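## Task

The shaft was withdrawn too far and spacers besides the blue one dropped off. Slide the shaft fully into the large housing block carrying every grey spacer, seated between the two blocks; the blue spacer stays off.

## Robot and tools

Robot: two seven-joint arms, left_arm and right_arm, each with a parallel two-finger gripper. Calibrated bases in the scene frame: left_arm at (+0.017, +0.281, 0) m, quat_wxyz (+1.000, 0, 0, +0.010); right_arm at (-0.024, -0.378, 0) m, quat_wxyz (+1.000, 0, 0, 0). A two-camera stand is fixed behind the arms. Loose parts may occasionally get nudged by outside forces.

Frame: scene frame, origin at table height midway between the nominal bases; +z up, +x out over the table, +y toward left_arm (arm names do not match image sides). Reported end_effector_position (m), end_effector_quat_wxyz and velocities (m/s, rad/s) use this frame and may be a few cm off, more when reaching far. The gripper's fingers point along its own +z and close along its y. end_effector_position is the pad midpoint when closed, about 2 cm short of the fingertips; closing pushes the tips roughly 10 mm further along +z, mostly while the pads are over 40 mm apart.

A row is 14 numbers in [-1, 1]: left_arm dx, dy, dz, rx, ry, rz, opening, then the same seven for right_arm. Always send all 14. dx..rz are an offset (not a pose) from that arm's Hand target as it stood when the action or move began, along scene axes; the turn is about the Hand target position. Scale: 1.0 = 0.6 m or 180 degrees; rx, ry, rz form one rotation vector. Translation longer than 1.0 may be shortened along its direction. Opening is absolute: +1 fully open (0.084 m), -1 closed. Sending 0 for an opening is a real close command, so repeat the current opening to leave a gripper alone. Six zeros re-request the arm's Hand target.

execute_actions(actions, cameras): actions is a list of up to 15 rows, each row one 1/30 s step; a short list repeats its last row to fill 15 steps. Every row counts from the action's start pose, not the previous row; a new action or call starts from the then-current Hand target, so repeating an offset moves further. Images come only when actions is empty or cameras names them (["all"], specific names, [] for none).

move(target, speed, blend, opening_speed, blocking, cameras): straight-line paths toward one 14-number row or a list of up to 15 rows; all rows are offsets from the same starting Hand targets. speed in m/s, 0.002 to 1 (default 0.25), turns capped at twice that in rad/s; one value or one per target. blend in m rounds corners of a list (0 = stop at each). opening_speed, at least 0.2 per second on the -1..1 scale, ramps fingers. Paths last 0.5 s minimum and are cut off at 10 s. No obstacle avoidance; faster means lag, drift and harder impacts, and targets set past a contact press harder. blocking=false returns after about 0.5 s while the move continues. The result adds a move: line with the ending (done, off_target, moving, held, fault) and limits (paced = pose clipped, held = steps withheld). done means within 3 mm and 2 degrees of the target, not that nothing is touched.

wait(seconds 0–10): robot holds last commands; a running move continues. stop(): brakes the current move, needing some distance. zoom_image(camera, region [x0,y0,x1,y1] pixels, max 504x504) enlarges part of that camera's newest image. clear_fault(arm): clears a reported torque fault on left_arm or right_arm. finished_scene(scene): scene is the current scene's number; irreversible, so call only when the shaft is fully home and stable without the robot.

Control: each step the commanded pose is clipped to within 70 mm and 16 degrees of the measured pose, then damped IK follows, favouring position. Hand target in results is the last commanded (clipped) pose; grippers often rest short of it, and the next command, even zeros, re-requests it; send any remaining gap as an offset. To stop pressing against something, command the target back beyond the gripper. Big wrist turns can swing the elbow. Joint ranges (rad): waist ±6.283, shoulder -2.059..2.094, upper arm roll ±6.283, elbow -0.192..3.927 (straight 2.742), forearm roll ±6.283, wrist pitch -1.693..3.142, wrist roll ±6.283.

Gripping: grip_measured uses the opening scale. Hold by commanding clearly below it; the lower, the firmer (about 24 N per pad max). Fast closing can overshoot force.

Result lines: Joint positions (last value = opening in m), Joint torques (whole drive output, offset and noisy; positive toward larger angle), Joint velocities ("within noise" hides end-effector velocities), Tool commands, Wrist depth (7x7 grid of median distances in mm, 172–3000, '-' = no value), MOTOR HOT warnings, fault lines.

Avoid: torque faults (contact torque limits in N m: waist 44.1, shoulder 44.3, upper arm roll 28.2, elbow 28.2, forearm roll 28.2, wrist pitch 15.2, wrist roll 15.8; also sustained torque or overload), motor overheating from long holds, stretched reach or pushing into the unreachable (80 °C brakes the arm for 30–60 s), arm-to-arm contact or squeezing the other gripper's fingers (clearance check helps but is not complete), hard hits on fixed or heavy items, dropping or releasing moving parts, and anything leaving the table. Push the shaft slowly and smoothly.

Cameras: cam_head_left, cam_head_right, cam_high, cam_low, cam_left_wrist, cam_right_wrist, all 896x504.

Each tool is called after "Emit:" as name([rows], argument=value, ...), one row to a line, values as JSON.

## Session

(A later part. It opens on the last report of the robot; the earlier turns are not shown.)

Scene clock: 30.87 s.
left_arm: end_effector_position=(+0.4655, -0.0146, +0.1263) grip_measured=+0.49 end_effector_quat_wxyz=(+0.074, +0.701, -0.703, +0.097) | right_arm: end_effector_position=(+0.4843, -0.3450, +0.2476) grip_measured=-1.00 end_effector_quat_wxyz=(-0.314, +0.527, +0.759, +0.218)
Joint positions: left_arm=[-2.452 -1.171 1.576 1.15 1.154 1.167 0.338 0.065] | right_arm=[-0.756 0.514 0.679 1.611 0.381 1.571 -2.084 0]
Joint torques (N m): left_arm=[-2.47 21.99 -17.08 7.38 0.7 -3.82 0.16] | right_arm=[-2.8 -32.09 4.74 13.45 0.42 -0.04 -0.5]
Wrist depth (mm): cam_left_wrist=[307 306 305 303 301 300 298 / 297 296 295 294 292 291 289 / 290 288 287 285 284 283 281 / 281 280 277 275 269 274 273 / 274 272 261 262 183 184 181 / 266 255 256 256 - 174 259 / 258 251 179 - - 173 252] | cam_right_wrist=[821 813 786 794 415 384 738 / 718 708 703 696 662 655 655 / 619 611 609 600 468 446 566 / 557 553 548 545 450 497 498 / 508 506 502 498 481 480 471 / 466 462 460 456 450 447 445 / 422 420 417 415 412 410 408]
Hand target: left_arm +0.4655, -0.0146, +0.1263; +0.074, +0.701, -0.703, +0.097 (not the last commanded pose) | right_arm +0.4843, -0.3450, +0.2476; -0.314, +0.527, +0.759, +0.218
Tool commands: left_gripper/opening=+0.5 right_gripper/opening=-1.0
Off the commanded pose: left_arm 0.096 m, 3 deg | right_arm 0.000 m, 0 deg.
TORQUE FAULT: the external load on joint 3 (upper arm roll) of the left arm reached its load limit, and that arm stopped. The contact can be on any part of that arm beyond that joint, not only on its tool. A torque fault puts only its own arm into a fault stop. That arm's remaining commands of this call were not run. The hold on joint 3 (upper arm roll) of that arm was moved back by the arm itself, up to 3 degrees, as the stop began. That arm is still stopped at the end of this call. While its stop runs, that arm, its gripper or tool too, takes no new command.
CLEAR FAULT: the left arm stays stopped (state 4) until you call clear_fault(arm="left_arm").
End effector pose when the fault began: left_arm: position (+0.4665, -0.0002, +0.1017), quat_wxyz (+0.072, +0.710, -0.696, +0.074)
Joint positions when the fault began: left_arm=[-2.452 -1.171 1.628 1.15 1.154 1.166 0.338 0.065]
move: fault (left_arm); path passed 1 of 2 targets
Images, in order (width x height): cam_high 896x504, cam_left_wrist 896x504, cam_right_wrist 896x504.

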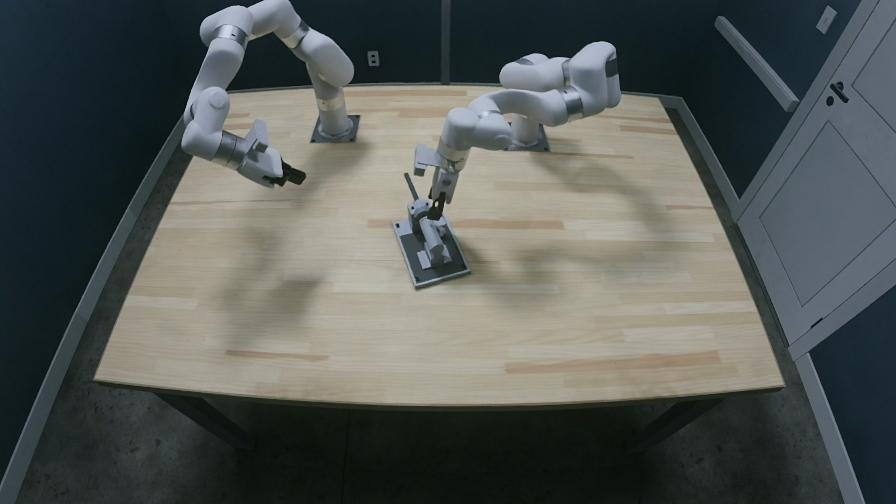

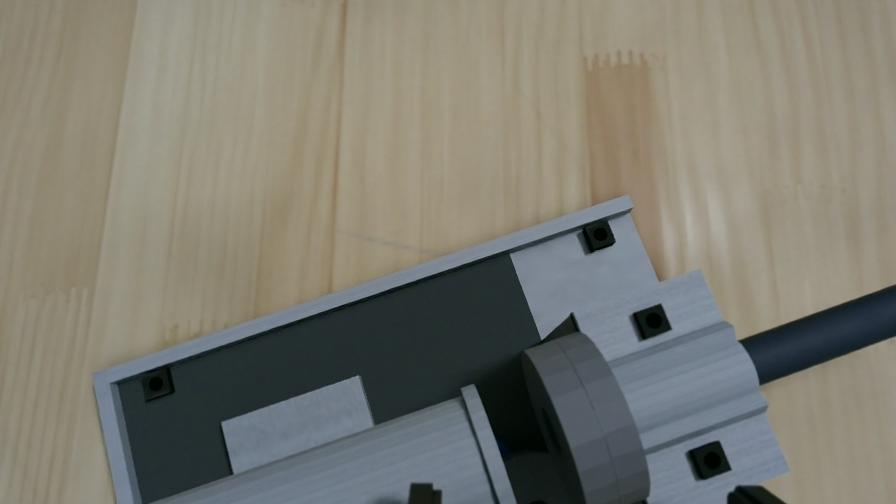

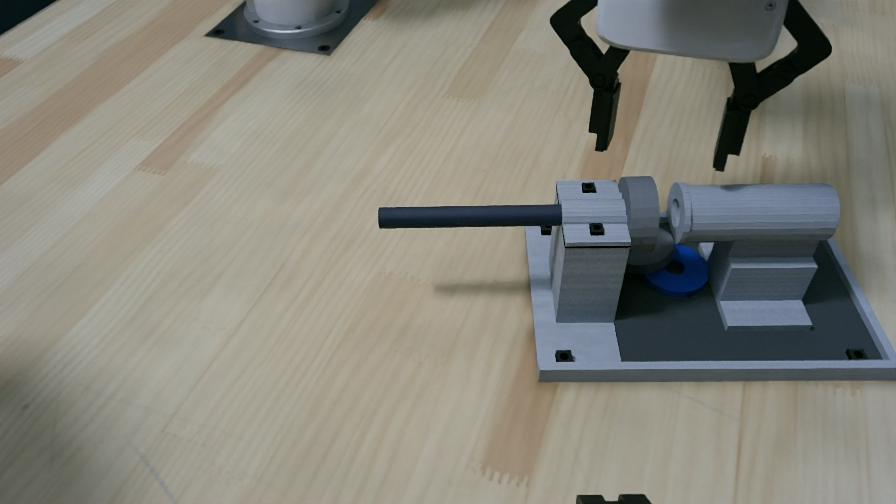

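Emit:
clear_fault(arm="left_arm")

Emit:
move(target=[0,0,0.15,0,0,0,0.5,0,0,0,0,0,0,-1], speed=0.1, cameras=["all"])

Scene clock: 35.03 s.
left_arm: end_effector_position=(+0.4655, -0.0146, +0.1263) grip_measured=+0.49 end_effector_quat_wxyz=(+0.074, +0.701, -0.703, +0.097) | right_arm: end_effector_position=(+0.4843, -0.3450, +0.2476) grip_measured=-1.00 end_effector_quat_wxyz=(-0.314, +0.527, +0.759, +0.218)
Joint positions: left_arm=[-2.452 -1.171 1.576 1.15 1.154 1.167 0.338 0.065] | right_arm=[-0.756 0.514 0.679 1.611 0.381 1.571 -2.084 0]
Joint torques (N m): left_arm=[-2.58 22.21 -17.14 7.28 0.69 -3.78 0.18] | right_arm=[-2.45 -31.88 4.81 13.33 0.52 -0.15 -0.27]
Wrist depth (mm): cam_left_wrist=[308 306 304 303 301 300 298 / 299 296 294 293 292 290 290 / 290 289 287 285 284 283 281 / 281 280 278 275 269 274 273 / 274 272 261 263 183 184 181 / 265 255 256 255 - 174 258 / 258 251 180 - - 173 252] | cam_right_wrist=[822 813 787 795 416 383 736 / 716 711 703 696 665 655 655 / 617 613 607 602 468 446 567 / 556 552 550 544 449 498 497 / 508 504 501 498 481 479 472 / 465 462 460 457 450 447 444 / 421 419 417 415 413 411 408]
Hand target: left_arm +0.4655, -0.0146, +0.1263; +0.074, +0.701, -0.703, +0.097 (not the last commanded pose) | right_arm +0.4843, -0.3450, +0.2476; -0.314, +0.527, +0.759, +0.218
Tool commands: left_gripper/opening=+0.5 right_gripper/opening=-1.0
Off the commanded pose: left_arm 0.096 m, 3 deg | right_arm 0.000 m, 0 deg.
TORQUE FAULT, CONTINUED: the left arm's stop, for the torque fault of joint 3 (upper arm roll) that an earlier result reported, is over. The call counts as one of the actions that you can send in this scene. The hold on joint 3 (upper arm roll) of that arm was moved back by the arm itself, up to 3 degrees, as the stop began. That arm's target is now where it stood when the stop ended, not its last command. That arm's gripper keeps its grip as last carried out, and that arm accepts commands again: back off and push less far.
CLEAR FAULT: your call cleared the left arm's torque fault. If a joint's load stays at its limit, that arm stops again at once.

Scene clock: 36.37 s.
left_arm: end_effector_position=(+0.4655, -0.0146, +0.2163) grip_measured=+0.49 end_effector_quat_wxyz=(+0.074, +0.701, -0.703, +0.097) | right_arm: end_effector_position=(+0.4843, -0.3450, +0.2476) grip_measured=-1.00 end_effector_quat_wxyz=(-0.314, +0.527, +0.759, +0.218)
Joint positions: left_arm=[-2.445 -1.088 1.416 1.254 1.008 1.318 0.376 0.065] | right_arm=[-0.756 0.514 0.679 1.611 0.381 1.571 -2.084 0]
Joint torques (N m): left_arm=[-2.7 27.8 -16.43 10.48 -0.55 -2.18 0.82] | right_arm=[-2.4 -32 4.97 13.44 0.24 -0.03 -0.43]
Wrist depth (mm): cam_left_wrist=[411 409 406 405 403 401 399 / 398 395 393 392 391 388 386 / 387 385 383 381 380 378 376 / 375 374 371 370 368 365 364 / 366 363 362 351 354 358 350 / 355 352 344 342 261 345 347 / 347 343 254 251 261 337 339] | cam_right_wrist=[821 813 785 794 785 773 769 / 717 708 703 698 689 684 677 / 617 613 606 601 467 448 567 / 558 552 549 545 450 497 497 / 509 505 502 498 481 480 470 / 466 463 460 457 449 447 444 / 421 420 417 415 412 409 408]
Hand target: left_arm +0.4655, -0.0146, +0.2163; +0.074, +0.701, -0.703, +0.097 | right_arm +0.4843, -0.3450, +0.2476; -0.314, +0.527, +0.759, +0.218
Off the commanded pose: left_arm 0.000 m, 0 deg | right_arm 0.000 m, 0 deg.
move: done

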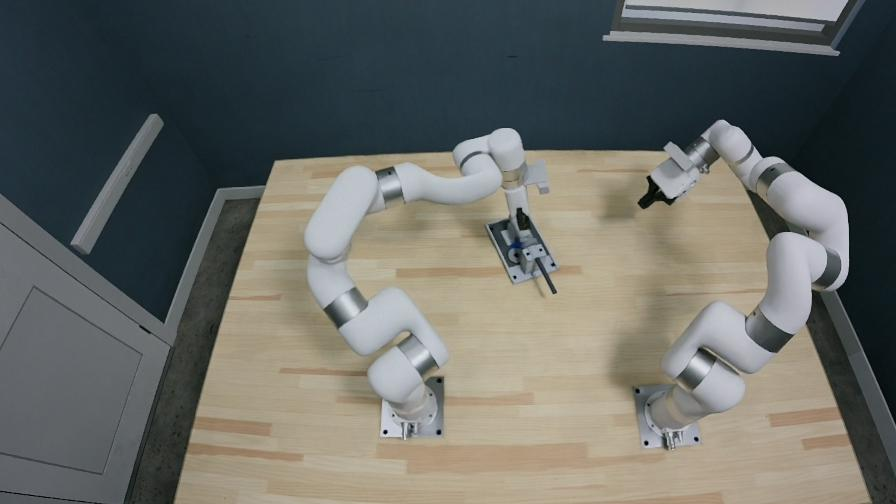

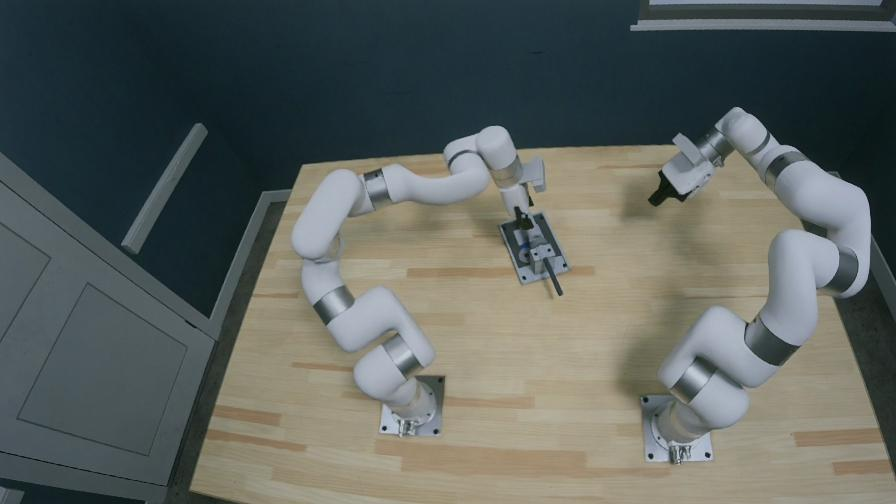

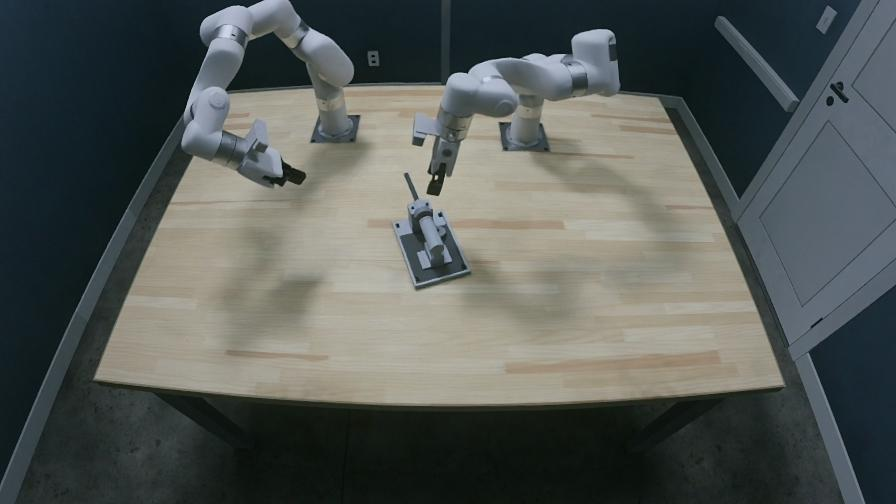

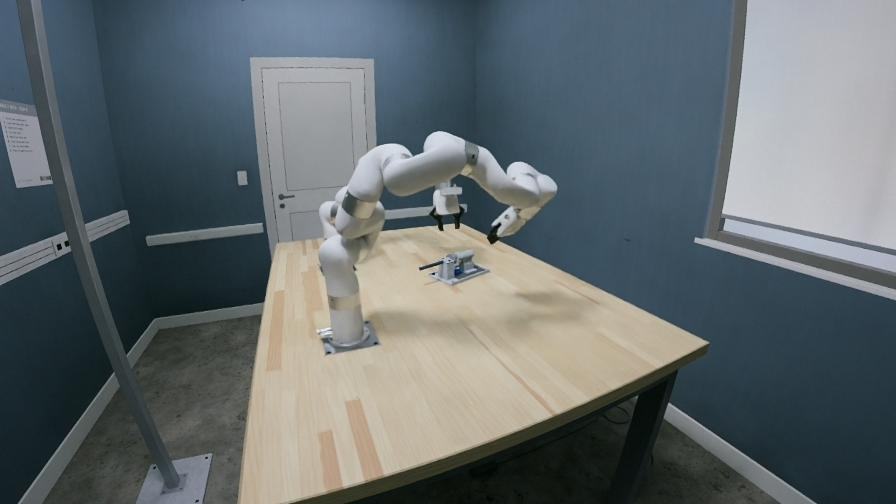

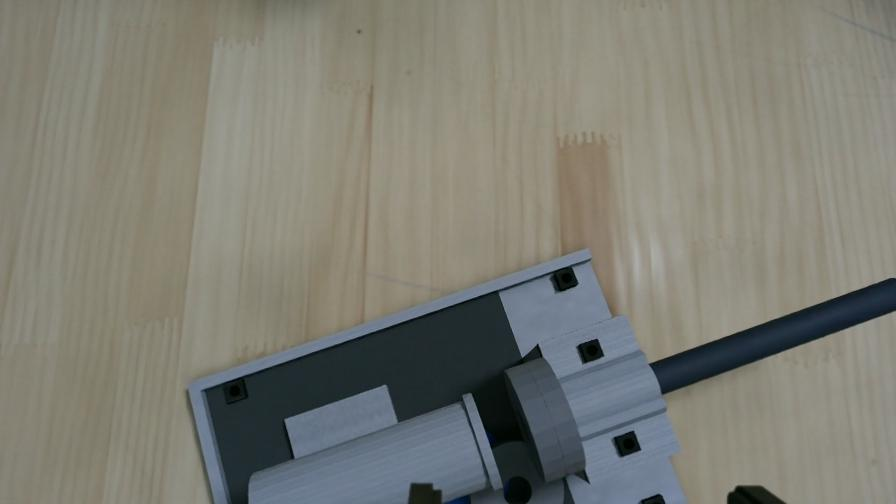

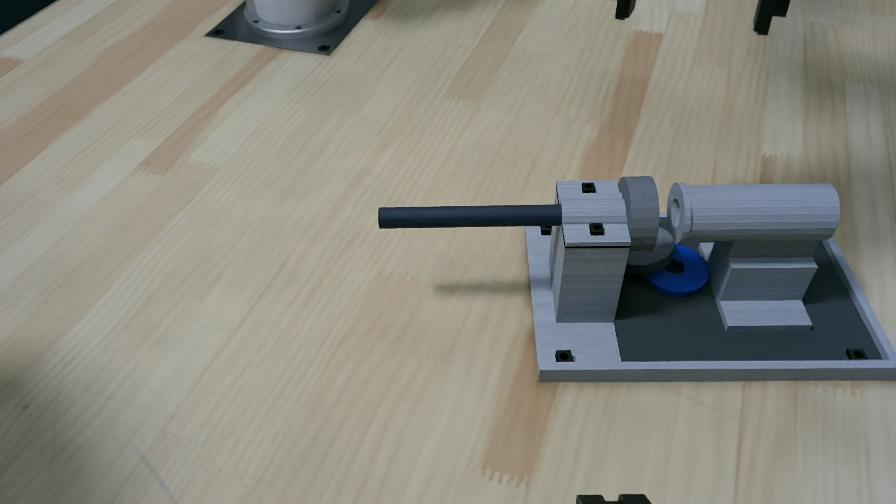

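Emit:
move(target=[-0.02,0.13,0.04,-0.0349,0.0048,0.1029,0.5,0,0,0,0,0,0,-1], speed=0.2, cameras=["cam_left_wrist"])

Emit:
zoom_image(camera="cam_left_wrist", region=[250, 0, 750, 400])

Scene clock: 39.27 s.
left_arm: end_effector_position=(+0.4535, +0.0634, +0.2403) grip_measured=+0.49 end_effector_quat_wxyz=(+0.101, +0.800, -0.574, +0.140) | right_arm: end_effector_position=(+0.4843, -0.3450, +0.2476) grip_measured=-1.00 end_effector_quat_wxyz=(-0.314, +0.527, +0.759, +0.218)
Joint positions: left_arm=[-2.084 -1.137 1.256 1.022 0.994 1.246 0.135 0.065] | right_arm=[-0.756 0.514 0.679 1.611 0.381 1.571 -2.084 0]
Joint torques (N m): left_arm=[2.25 15.33 -15.69 6.87 0.74 -4.02 -0.82] | right_arm=[-2.23 -31.94 4.72 13.49 0.44 0.02 -0.41]
Wrist depth (mm): cam_left_wrist=[469 468 468 471 473 471 475 / 444 445 447 447 449 450 450 / 428 428 430 431 432 433 432 / 408 410 402 401 398 413 412 / 393 391 306 305 308 314 314 / 377 376 369 367 370 380 382 / 365 365 359 364 364 367 370] | cam_right_wrist=[822 813 785 797 786 777 769 / 717 709 702 696 688 683 677 / 617 613 606 600 467 449 567 / 557 552 547 546 449 496 498 / 508 505 501 497 481 480 470 / 467 463 460 457 449 447 445 / 421 419 417 415 412 409 408]
Hand target: left_arm +0.4535, +0.0634, +0.2403; +0.101, +0.800, -0.574, +0.140 | right_arm +0.4843, -0.3450, +0.2476; -0.314, +0.527, +0.759, +0.218
Off the commanded pose: left_arm 0.000 m, 0 deg | right_arm 0.000 m, 0 deg.
move: done
Images, in order (width x height): cam_left_wrist 896x504.

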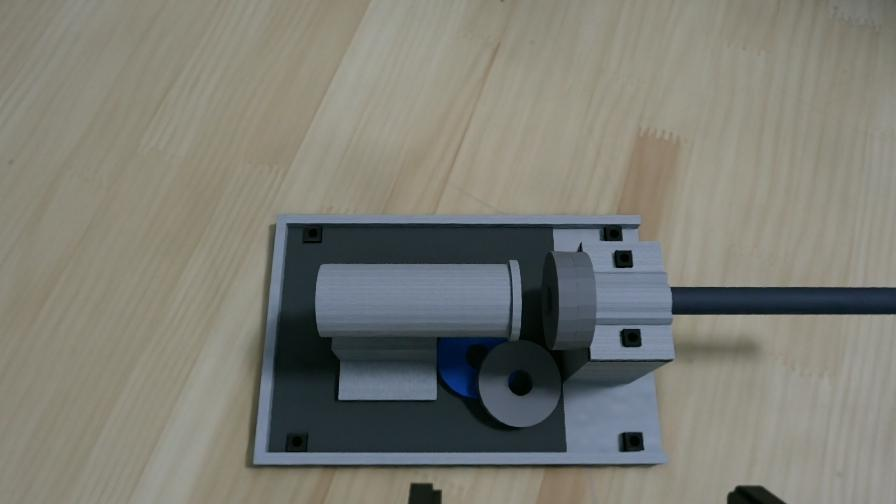

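Scaled by 1.008 from the camera's 896x504 image, which has a finer 1280x720 frame.

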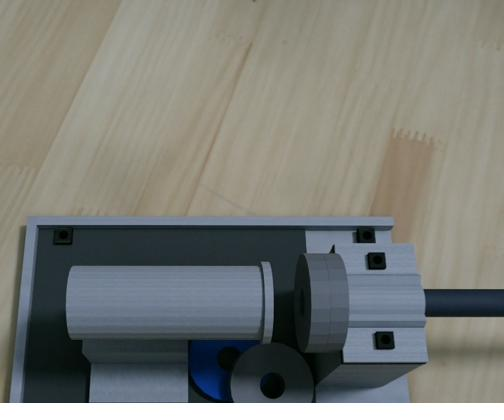

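Emit:
move([
  [0,0,0,0,0,0,0.5,0.0633,0.3282,-0.2493,0.1301,0.0486,0,-1],
  [0,0,0,0,0,0,0.5,0.0167,0.4529,-0.3320,0.1301,0.0486,0,-1],
], speed=0.15, cameras=["cam_left_wrist","cam_right_wrist","cam_low"])

Scene clock: 43.83 s.
left_arm: end_effector_position=(+0.4535, +0.0634, +0.2403) grip_measured=+0.49 end_effector_quat_wxyz=(+0.101, +0.800, -0.574, +0.140) | right_arm: end_effector_position=(+0.4944, -0.0733, +0.0484) grip_measured=-1.00 end_effector_quat_wxyz=(-0.471, +0.468, +0.673, +0.327)
Joint positions: left_arm=[-2.083 -1.137 1.256 1.022 0.994 1.246 0.135 0.065] | right_arm=[-0.366 1.12 0.738 1.623 0.594 1.087 -2.19 0]
Joint torques (N m): left_arm=[2.01 15.28 -15.73 6.93 0.8 -3.94 -0.76] | right_arm=[2.63 -31.19 14.25 9.42 1.91 -0.03 -0.35]
Wrist depth (mm): cam_left_wrist=[467 468 470 340 341 473 474 / 444 446 446 341 341 450 450 / 428 429 430 357 421 431 434 / 408 407 402 402 347 413 413 / 394 391 306 305 308 314 315 / 378 378 369 367 370 380 383 / 366 366 358 363 363 366 369] | cam_right_wrist=[535 2235 2099 1930 1823 1723 1642 / 552 824 1151 1126 908 1741 1589 / 571 590 617 601 594 582 572 / 469 462 499 490 479 474 465 / 395 - - - - - - / 289 - - - - - - / 247 - - - 210 214 -]
Hand target: left_arm +0.4535, +0.0634, +0.2403; +0.101, +0.800, -0.574, +0.140 | right_arm +0.4944, -0.0733, +0.0484; -0.471, +0.468, +0.673, +0.327
Off the commanded pose: left_arm 0.000 m, 0 deg | right_arm 0.000 m, 0 deg.
move: done
Images, in order (width x height): cam_low 896x504, cam_left_wrist 896x504, cam_right_wrist 896x504.

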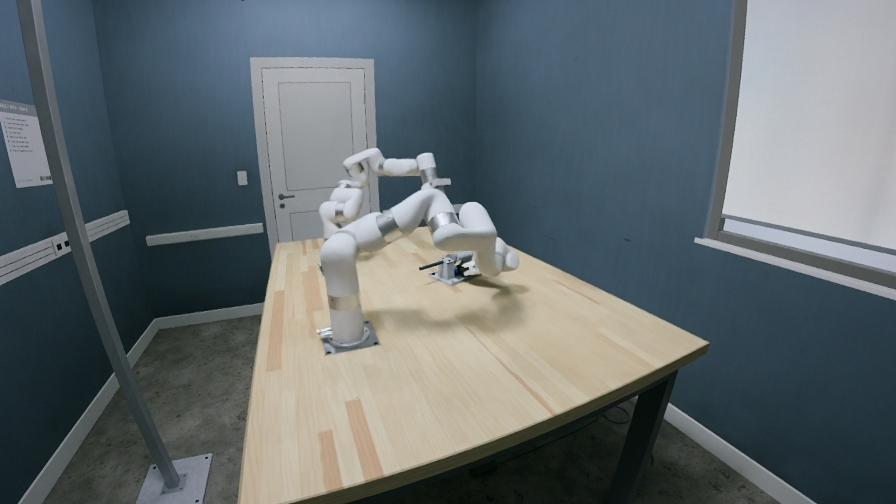

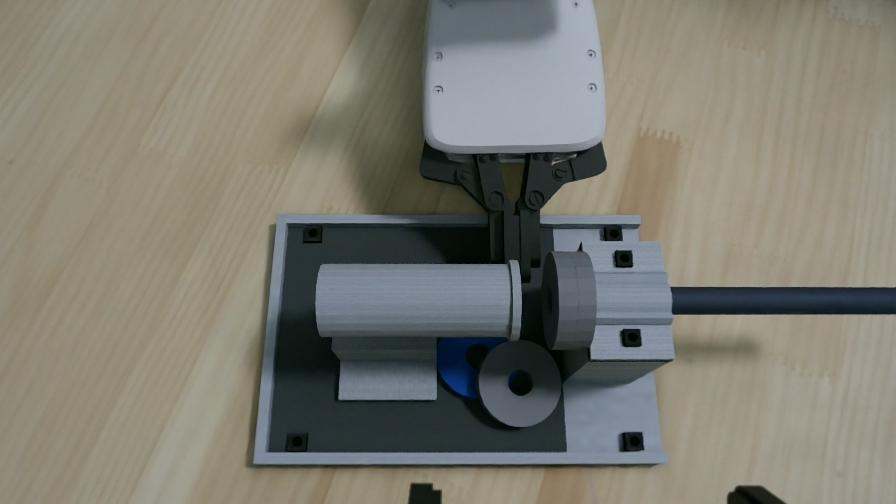

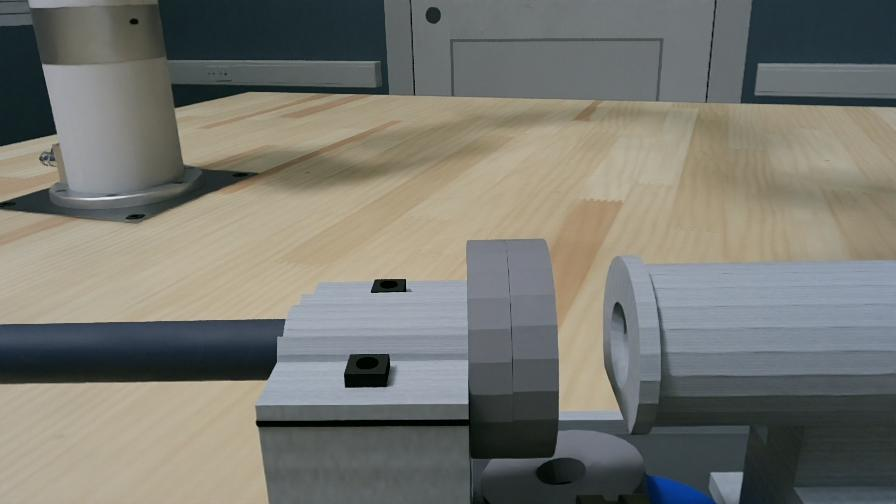

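Emit:
move([
  [0,0,0,0,0,0,0.5,-0.0204,0.0546,-0.0217,0,0,0,-1],
  [0,0,0,0,0,0,0.5,-0.0228,0.0609,-0.0242,0,0,0,-1],
], speed=0.04, cameras=["cam_left_wrist","cam_right_wrist"])

Scene clock: 45.67 s.
left_arm: end_effector_position=(+0.4535, +0.0634, +0.2403) grip_measured=+0.49 end_effector_quat_wxyz=(+0.101, +0.800, -0.574, +0.140) | right_arm: end_effector_position=(+0.4808, -0.0366, +0.0344) grip_measured=-1.00 end_effector_quat_wxyz=(-0.471, +0.467, +0.673, +0.327)
Joint positions: left_arm=[-2.083 -1.137 1.256 1.022 0.994 1.246 0.135 0.065] | right_arm=[-0.313 1.146 0.753 1.6 0.617 1.005 -2.204 0]
Joint torques (N m): left_arm=[1.98 15.36 -15.56 7.03 0.73 -3.98 -0.81] | right_arm=[15.18 1.9 -9.36 -8.21 -7.13 -4.96 -0.19]
Wrist depth (mm): cam_left_wrist=[468 467 469 338 347 473 474 / 444 444 446 337 338 450 451 / 428 428 430 339 340 433 432 / 408 409 402 354 322 411 414 / 394 392 305 299 308 313 315 / 378 377 369 367 365 380 382 / 365 365 359 361 361 367 369] | cam_right_wrist=[500 2199 2056 1914 1795 1690 1615 / 518 908 1076 1051 858 1698 1550 / 532 560 574 564 555 545 538 / 432 467 422 458 414 408 403 / 365 - - - - - - / - - - - - - - / - - - - - - -]
Hand target: left_arm +0.4535, +0.0634, +0.2403; +0.101, +0.800, -0.574, +0.140 | right_arm +0.4807, -0.0368, +0.0339; -0.471, +0.468, +0.673, +0.327
Off the commanded pose: left_arm 0.000 m, 0 deg | right_arm 0.001 m, 0 deg.
move: done
Images, in order (width x height): cam_left_wrist 896x504, cam_right_wrist 896x504.

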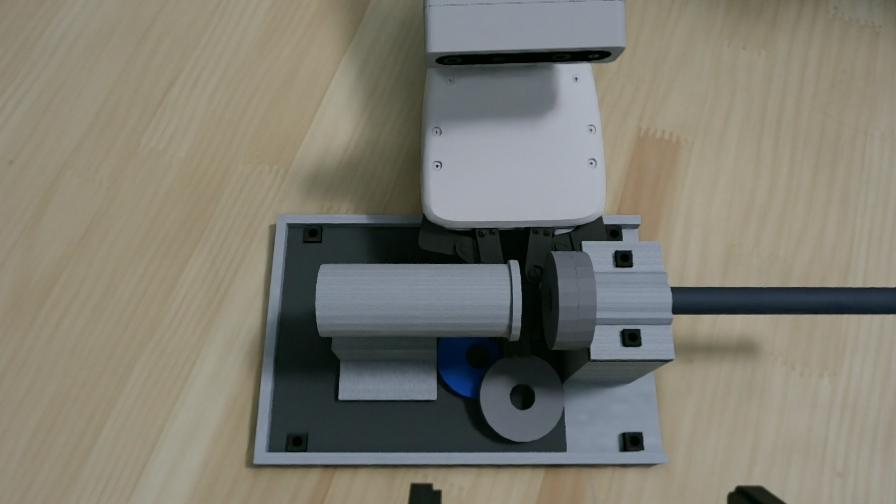

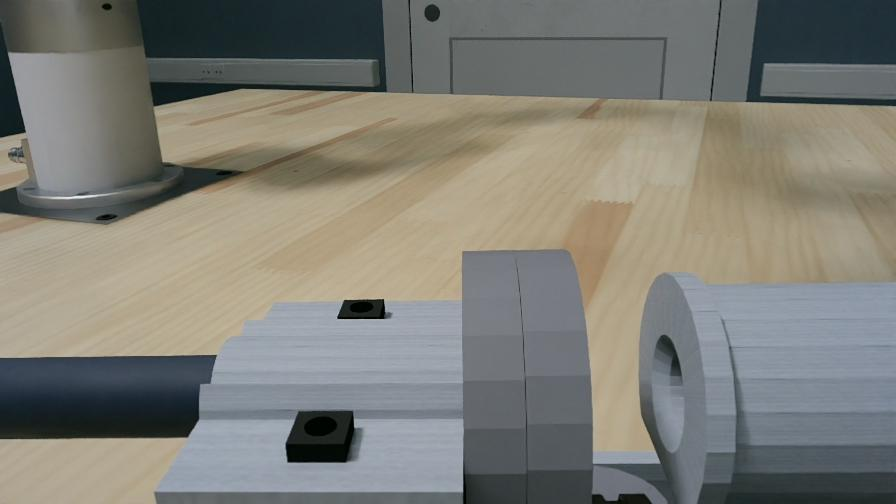

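Emit:
move([
  [0,0,0,0,0,0,0.5,0.0473,-0.1265,0.0524,0,0,0,-1],
  [0,0,0,0,0,0,0.5,0.006,-0.5137,0.356,-0.1301,-0.0486,0,-1],
], speed=0.15, cameras=["cam_left_wrist","cam_right_wrist"])

Emit:
zoom_image(camera="cam_left_wrist", region=[400, 320, 620, 480])

Emit:
zoom_image(camera="cam_right_wrist", region=[500, 150, 820, 360])

Scene clock: 51.70 s.
left_arm: end_effector_position=(+0.4535, +0.0634, +0.2403) grip_measured=+0.49 end_effector_quat_wxyz=(+0.101, +0.800, -0.574, +0.140) | right_arm: end_effector_position=(+0.4843, -0.3450, +0.2475) grip_measured=-1.00 end_effector_quat_wxyz=(-0.314, +0.527, +0.759, +0.218)
Joint positions: left_arm=[-2.083 -1.137 1.256 1.022 0.994 1.246 0.135 0.065] | right_arm=[-0.756 0.514 0.68 1.611 0.381 1.57 -2.084 0]
Joint torques (N m): left_arm=[1.72 15.34 -15.62 7.04 0.75 -4.01 -0.76] | right_arm=[-2.52 -32 4.81 13.44 0.29 -0.13 -0.62]
Wrist depth (mm): cam_left_wrist=[469 470 469 471 471 474 474 / 445 445 447 445 447 450 450 / 427 431 429 429 432 433 433 / 408 408 401 402 398 412 413 / 393 392 305 305 308 313 316 / 378 379 369 367 364 380 382 / 366 367 360 359 360 367 370] | cam_right_wrist=[823 812 782 796 787 778 768 / 716 710 700 697 690 683 678 / 617 611 607 601 468 446 567 / 558 553 549 545 449 497 498 / 508 504 501 498 480 480 471 / 466 462 460 458 449 447 444 / 422 419 416 415 413 410 408]
Hand target: left_arm +0.4535, +0.0634, +0.2403; +0.101, +0.800, -0.574, +0.140 | right_arm +0.4843, -0.3450, +0.2475; -0.314, +0.527, +0.759, +0.218
Off the commanded pose: left_arm 0.000 m, 0 deg | right_arm 0.000 m, 0 deg.
move: done
Images, in order (width x height): cam_left_wrist 896x504, cam_right_wrist 896x504.

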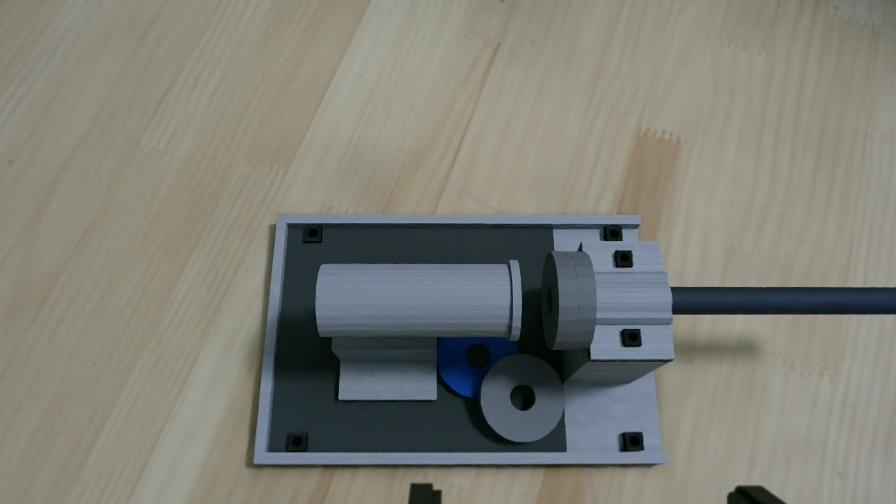

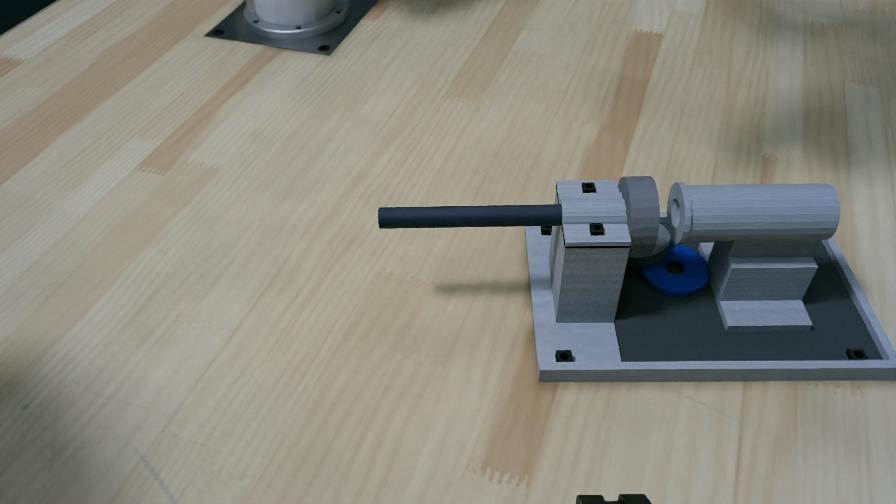

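Scaled by 2.291 from the camera's 896x504 image, which has a finer 1280x720 frame.

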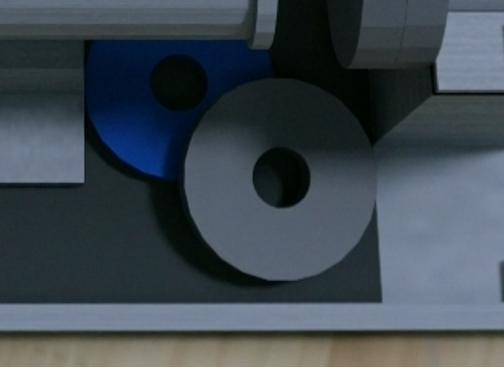

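Scaled by 1.575 from the camera's 896x504 image, which has a finer 1280x720 frame.

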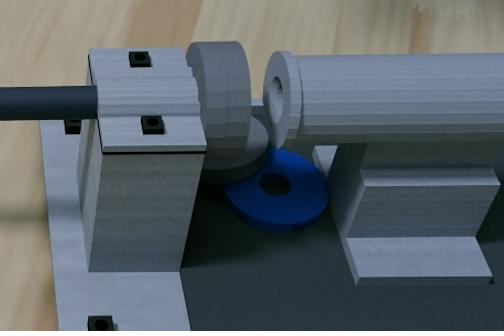

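Emit:
move([
  [0.0125,-0.0940,-0.2172,0.0421,0.0143,0,0.57,0,0,0,0,0,0,-1],
  [0.0125,-0.0940,-0.3172,0.0421,0.0143,0,0.57,0,0,0,0,0,0,-1],
], speed=[0.12,0.05], cameras=["cam_left_wrist","cam_right_wrist"])

Emit:
zoom_image(camera="cam_left_wrist", region=[350, 200, 850, 500])

Emit:
zoom_image(camera="cam_right_wrist", region=[500, 100, 820, 360])

Scene clock: 56.03 s.
left_arm: end_effector_position=(+0.4610, +0.0070, +0.0500) grip_measured=+0.56 end_effector_quat_wxyz=(+0.061, +0.808, -0.580, +0.084) | right_arm: end_effector_position=(+0.4843, -0.3450, +0.2475) grip_measured=-1.00 end_effector_quat_wxyz=(-0.314, +0.527, +0.759, +0.218)
Joint positions: left_arm=[-2.443 -1.167 1.746 1.06 1.294 1.024 -0.037 0.068] | right_arm=[-0.756 0.514 0.68 1.611 0.381 1.57 -2.084 0]
Joint torques (N m): left_arm=[-2.88 22.06 -15.39 8.18 0.82 -3.78 -0.8] | right_arm=[-2.78 -31.92 4.8 13.32 0.17 -0.11 -0.52]
Wrist depth (mm): cam_left_wrist=[209 209 209 209 210 210 211 / 204 193 194 194 194 197 204 / 190 189 190 191 193 - 202 / - - - - - - - / - - - - - - - / - - - - - - - / - - - - - - -] | cam_right_wrist=[818 812 785 796 756 420 771 / 716 710 703 696 462 450 674 / 616 611 608 599 467 446 566 / 558 552 550 543 450 497 497 / 508 504 500 497 481 480 470 / 466 463 459 457 449 447 444 / 422 419 417 415 413 409 407]
Hand target: left_arm +0.4610, +0.0070, +0.0500; +0.061, +0.808, -0.580, +0.084 | right_arm +0.4843, -0.3450, +0.2475; -0.314, +0.527, +0.759, +0.218
Off the commanded pose: left_arm 0.000 m, 0 deg | right_arm 0.000 m, 0 deg.
move: done
Images, in order (width x height): cam_left_wrist 896x504, cam_right_wrist 896x504.

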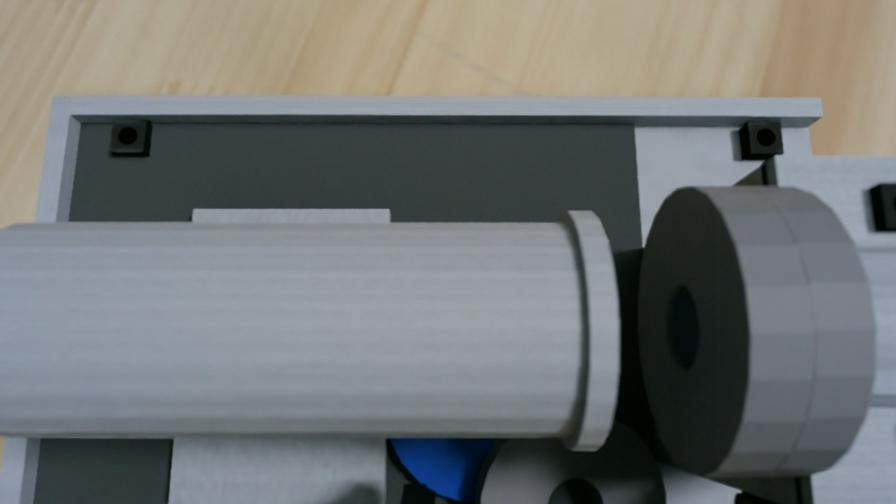

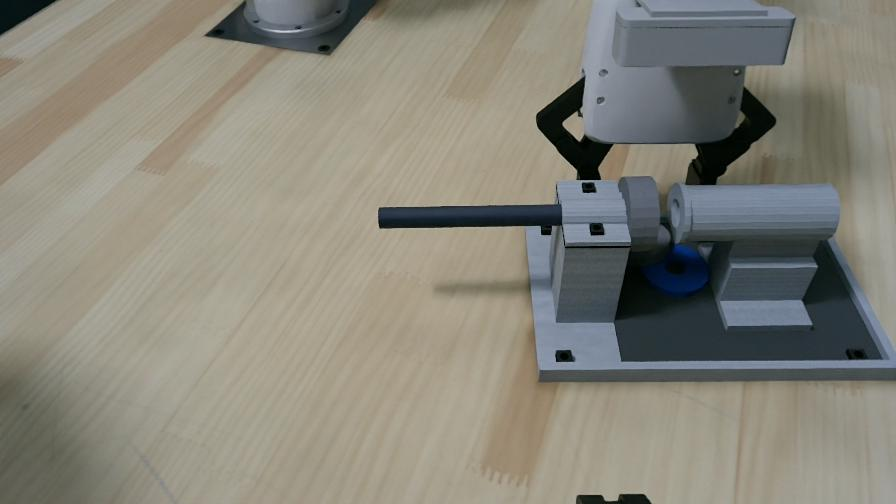

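Scaled by 1.008 from the camera's 896x504 image, which has a finer 1280x720 frame.

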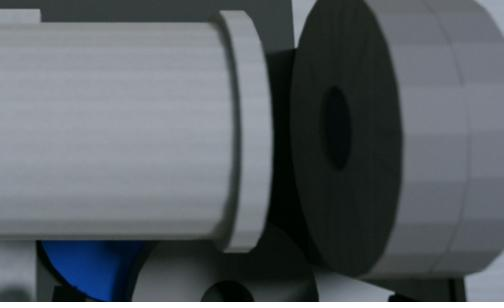

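Scaled by 1.575 from the camera's 896x504 image, which has a finer 1280x720 frame.

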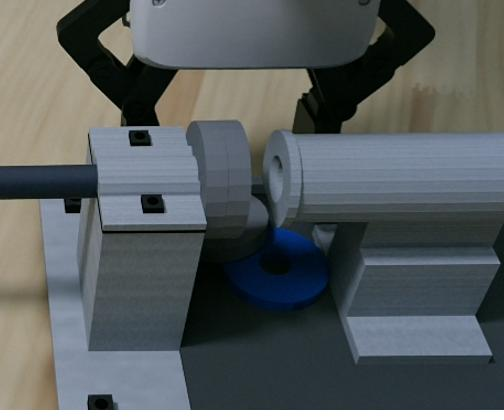

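Emit:
move(target=[0,0,-0.0358,0,0,0,0.57,0,0,0,0,0,0,-1], speed=0.03, cameras=["cam_left_wrist"])

Scene clock: 57.23 s.
left_arm: end_effector_position=(+0.4610, +0.0070, +0.0285) grip_measured=+0.56 end_effector_quat_wxyz=(+0.061, +0.808, -0.580, +0.084) | right_arm: end_effector_position=(+0.4843, -0.3450, +0.2475) grip_measured=-1.00 end_effector_quat_wxyz=(-0.314, +0.527, +0.759, +0.218)
Joint positions: left_arm=[-2.461 -1.19 1.794 1.063 1.338 0.994 -0.05 0.068] | right_arm=[-0.756 0.514 0.68 1.611 0.381 1.57 -2.084 0]
Joint torques (N m): left_arm=[-2.77 22.7 -15.45 7.51 0.74 -3.78 -0.9] | right_arm=[-2.17 -31.84 4.82 13.22 0.33 0.11 -0.37]
Wrist depth (mm): cam_left_wrist=[185 185 185 186 186 187 187 / - 173 173 173 173 173 173 / - - - - - - - / - - - - - - - / - - - - - - - / - - - - - - - / - - - - - - -] | cam_right_wrist=[820 812 783 794 755 428 767 / 715 711 701 698 472 462 677 / 617 611 606 602 467 446 566 / 556 554 550 545 450 497 498 / 508 505 502 498 481 480 472 / 466 463 459 457 449 447 444 / 421 420 417 415 411 409 407]
Hand target: left_arm +0.4610, +0.0070, +0.0285; +0.061, +0.808, -0.580, +0.084 | right_arm +0.4843, -0.3450, +0.2475; -0.314, +0.527, +0.759, +0.218
Off the commanded pose: left_arm 0.000 m, 0 deg | right_arm 0.000 m, 0 deg.
move: done
Images, in order (width x height): cam_left_wrist 896x504.

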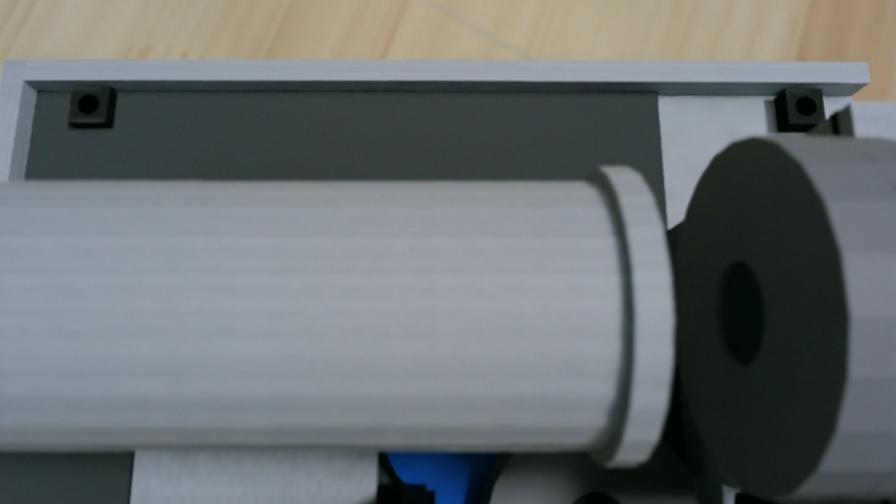

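Emit:
move(target=[0,0,-0.001,0,0,0,-0.1,0,0,0,0,0,0,-1], speed=0.03, opening_speed=0.7, cameras=["cam_left_wrist"])

Scene clock: 58.53 s.
left_arm: end_effector_position=(+0.4612, +0.0067, +0.0284) grip_measured=+0.18 end_effector_quat_wxyz=(+0.061, +0.808, -0.580, +0.085) | right_arm: end_effector_position=(+0.4843, -0.3450, +0.2475) grip_measured=-1.00 end_effector_quat_wxyz=(-0.314, +0.527, +0.759, +0.218)
Joint positions: left_arm=[-2.462 -1.191 1.795 1.063 1.339 0.993 -0.051 0.052] | right_arm=[-0.756 0.514 0.68 1.611 0.381 1.57 -2.084 0]
Joint torques (N m): left_arm=[-20.26 -7.56 4.01 -17.69 -3.94 1.88 -0.25] | right_arm=[-2.19 -31.56 4.77 13.41 0.51 -0.07 -0.31]
Wrist depth (mm): cam_left_wrist=[188 188 189 189 189 189 189 / - 174 174 174 174 177 184 / - - - - - - - / - - - - - - - / - - - - - - - / - - - - - - - / - - - - - - -] | cam_right_wrist=[820 813 785 794 754 427 771 / 715 709 701 696 480 461 675 / 616 610 607 601 468 447 568 / 557 553 548 545 450 496 497 / 508 503 502 499 480 480 471 / 466 462 459 456 448 447 444 / 421 418 417 415 413 409 408]
Hand target: left_arm +0.4610, +0.0070, +0.0279; +0.061, +0.808, -0.580, +0.084 | right_arm +0.4843, -0.3450, +0.2475; -0.314, +0.527, +0.759, +0.218
Off the commanded pose: left_arm 0.001 m, 0 deg | right_arm 0.000 m, 0 deg.
move: done
Images, in order (width x height): cam_left_wrist 896x504.

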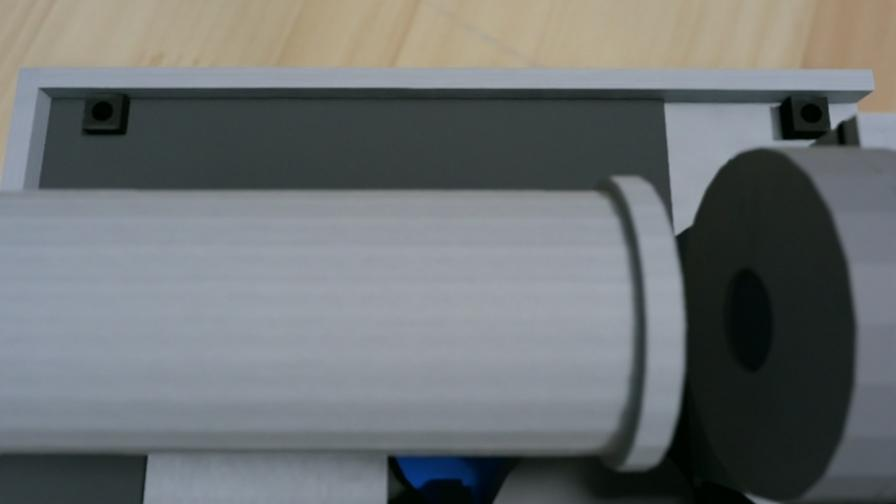

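Emit:
move(target=[0,0,0.01,0,0,0,-0.3,0,0,0,0,0,0,-1], speed=0.02, cameras=["cam_left_wrist","cam_right_wrist"])

Emit:
zoom_image(camera="cam_right_wrist", region=[500, 100, 820, 360])

Scene clock: 59.47 s.
left_arm: end_effector_position=(+0.4609, +0.0070, +0.0338) grip_measured=+0.09 end_effector_quat_wxyz=(+0.061, +0.808, -0.580, +0.084) | right_arm: end_effector_position=(+0.4843, -0.3450, +0.2475) grip_measured=-1.00 end_effector_quat_wxyz=(-0.314, +0.527, +0.759, +0.218)
Joint positions: left_arm=[-2.456 -1.186 1.782 1.061 1.328 1.002 -0.047 0.048] | right_arm=[-0.756 0.514 0.68 1.611 0.381 1.57 -2.084 0]
Joint torques (N m): left_arm=[2.48 28.9 -17.12 7.54 -0.72 -2.3 0.9] | right_arm=[-2.29 -31.31 4.84 13.45 0.36 0.01 -0.42]
Wrist depth (mm): cam_left_wrist=[190 191 190 192 192 192 192 / 172 176 176 176 177 178 181 / - 173 174 174 - - - / - - - - - - - / - - - - - - - / - - - - - - - / - - - - - - -] | cam_right_wrist=[821 814 785 796 754 428 770 / 716 708 704 696 473 461 677 / 617 611 606 601 467 447 567 / 557 553 550 544 449 497 497 / 509 505 502 498 479 480 471 / 465 462 460 457 450 448 444 / 422 419 416 416 412 410 407]
Hand target: left_arm +0.4610, +0.0070, +0.0339; +0.061, +0.808, -0.580, +0.084 | right_arm +0.4843, -0.3450, +0.2475; -0.314, +0.527, +0.759, +0.218
Off the commanded pose: left_arm 0.000 m, 0 deg | right_arm 0.000 m, 0 deg.
move: done
Images, in order (width x height): cam_left_wrist 896x504, cam_right_wrist 896x504.

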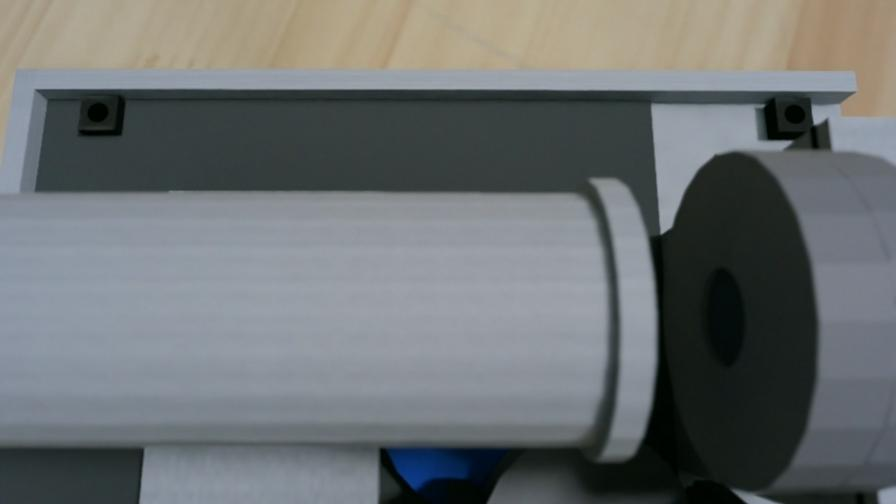

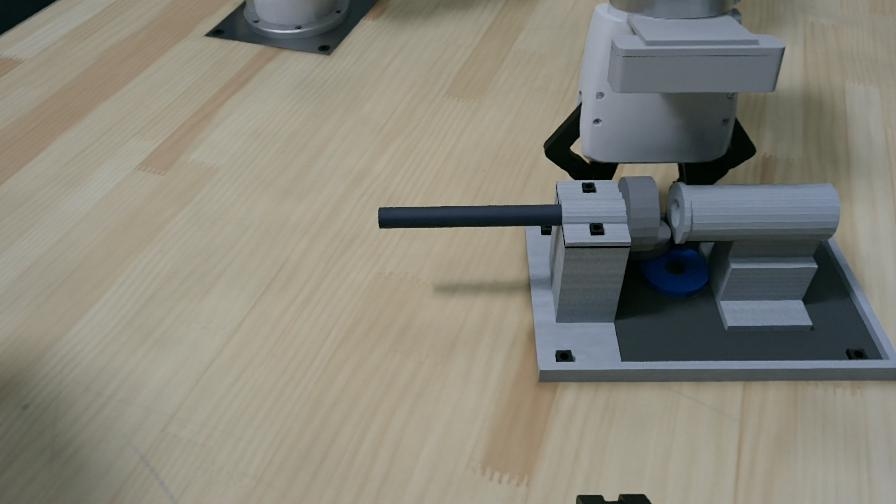

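Scaled by 1.575 from the camera's 896x504 image, which has a finer 1280x720 frame.

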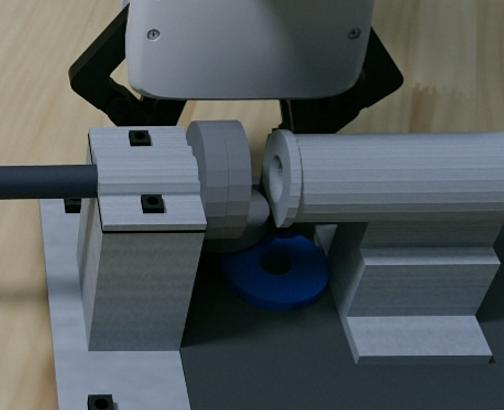

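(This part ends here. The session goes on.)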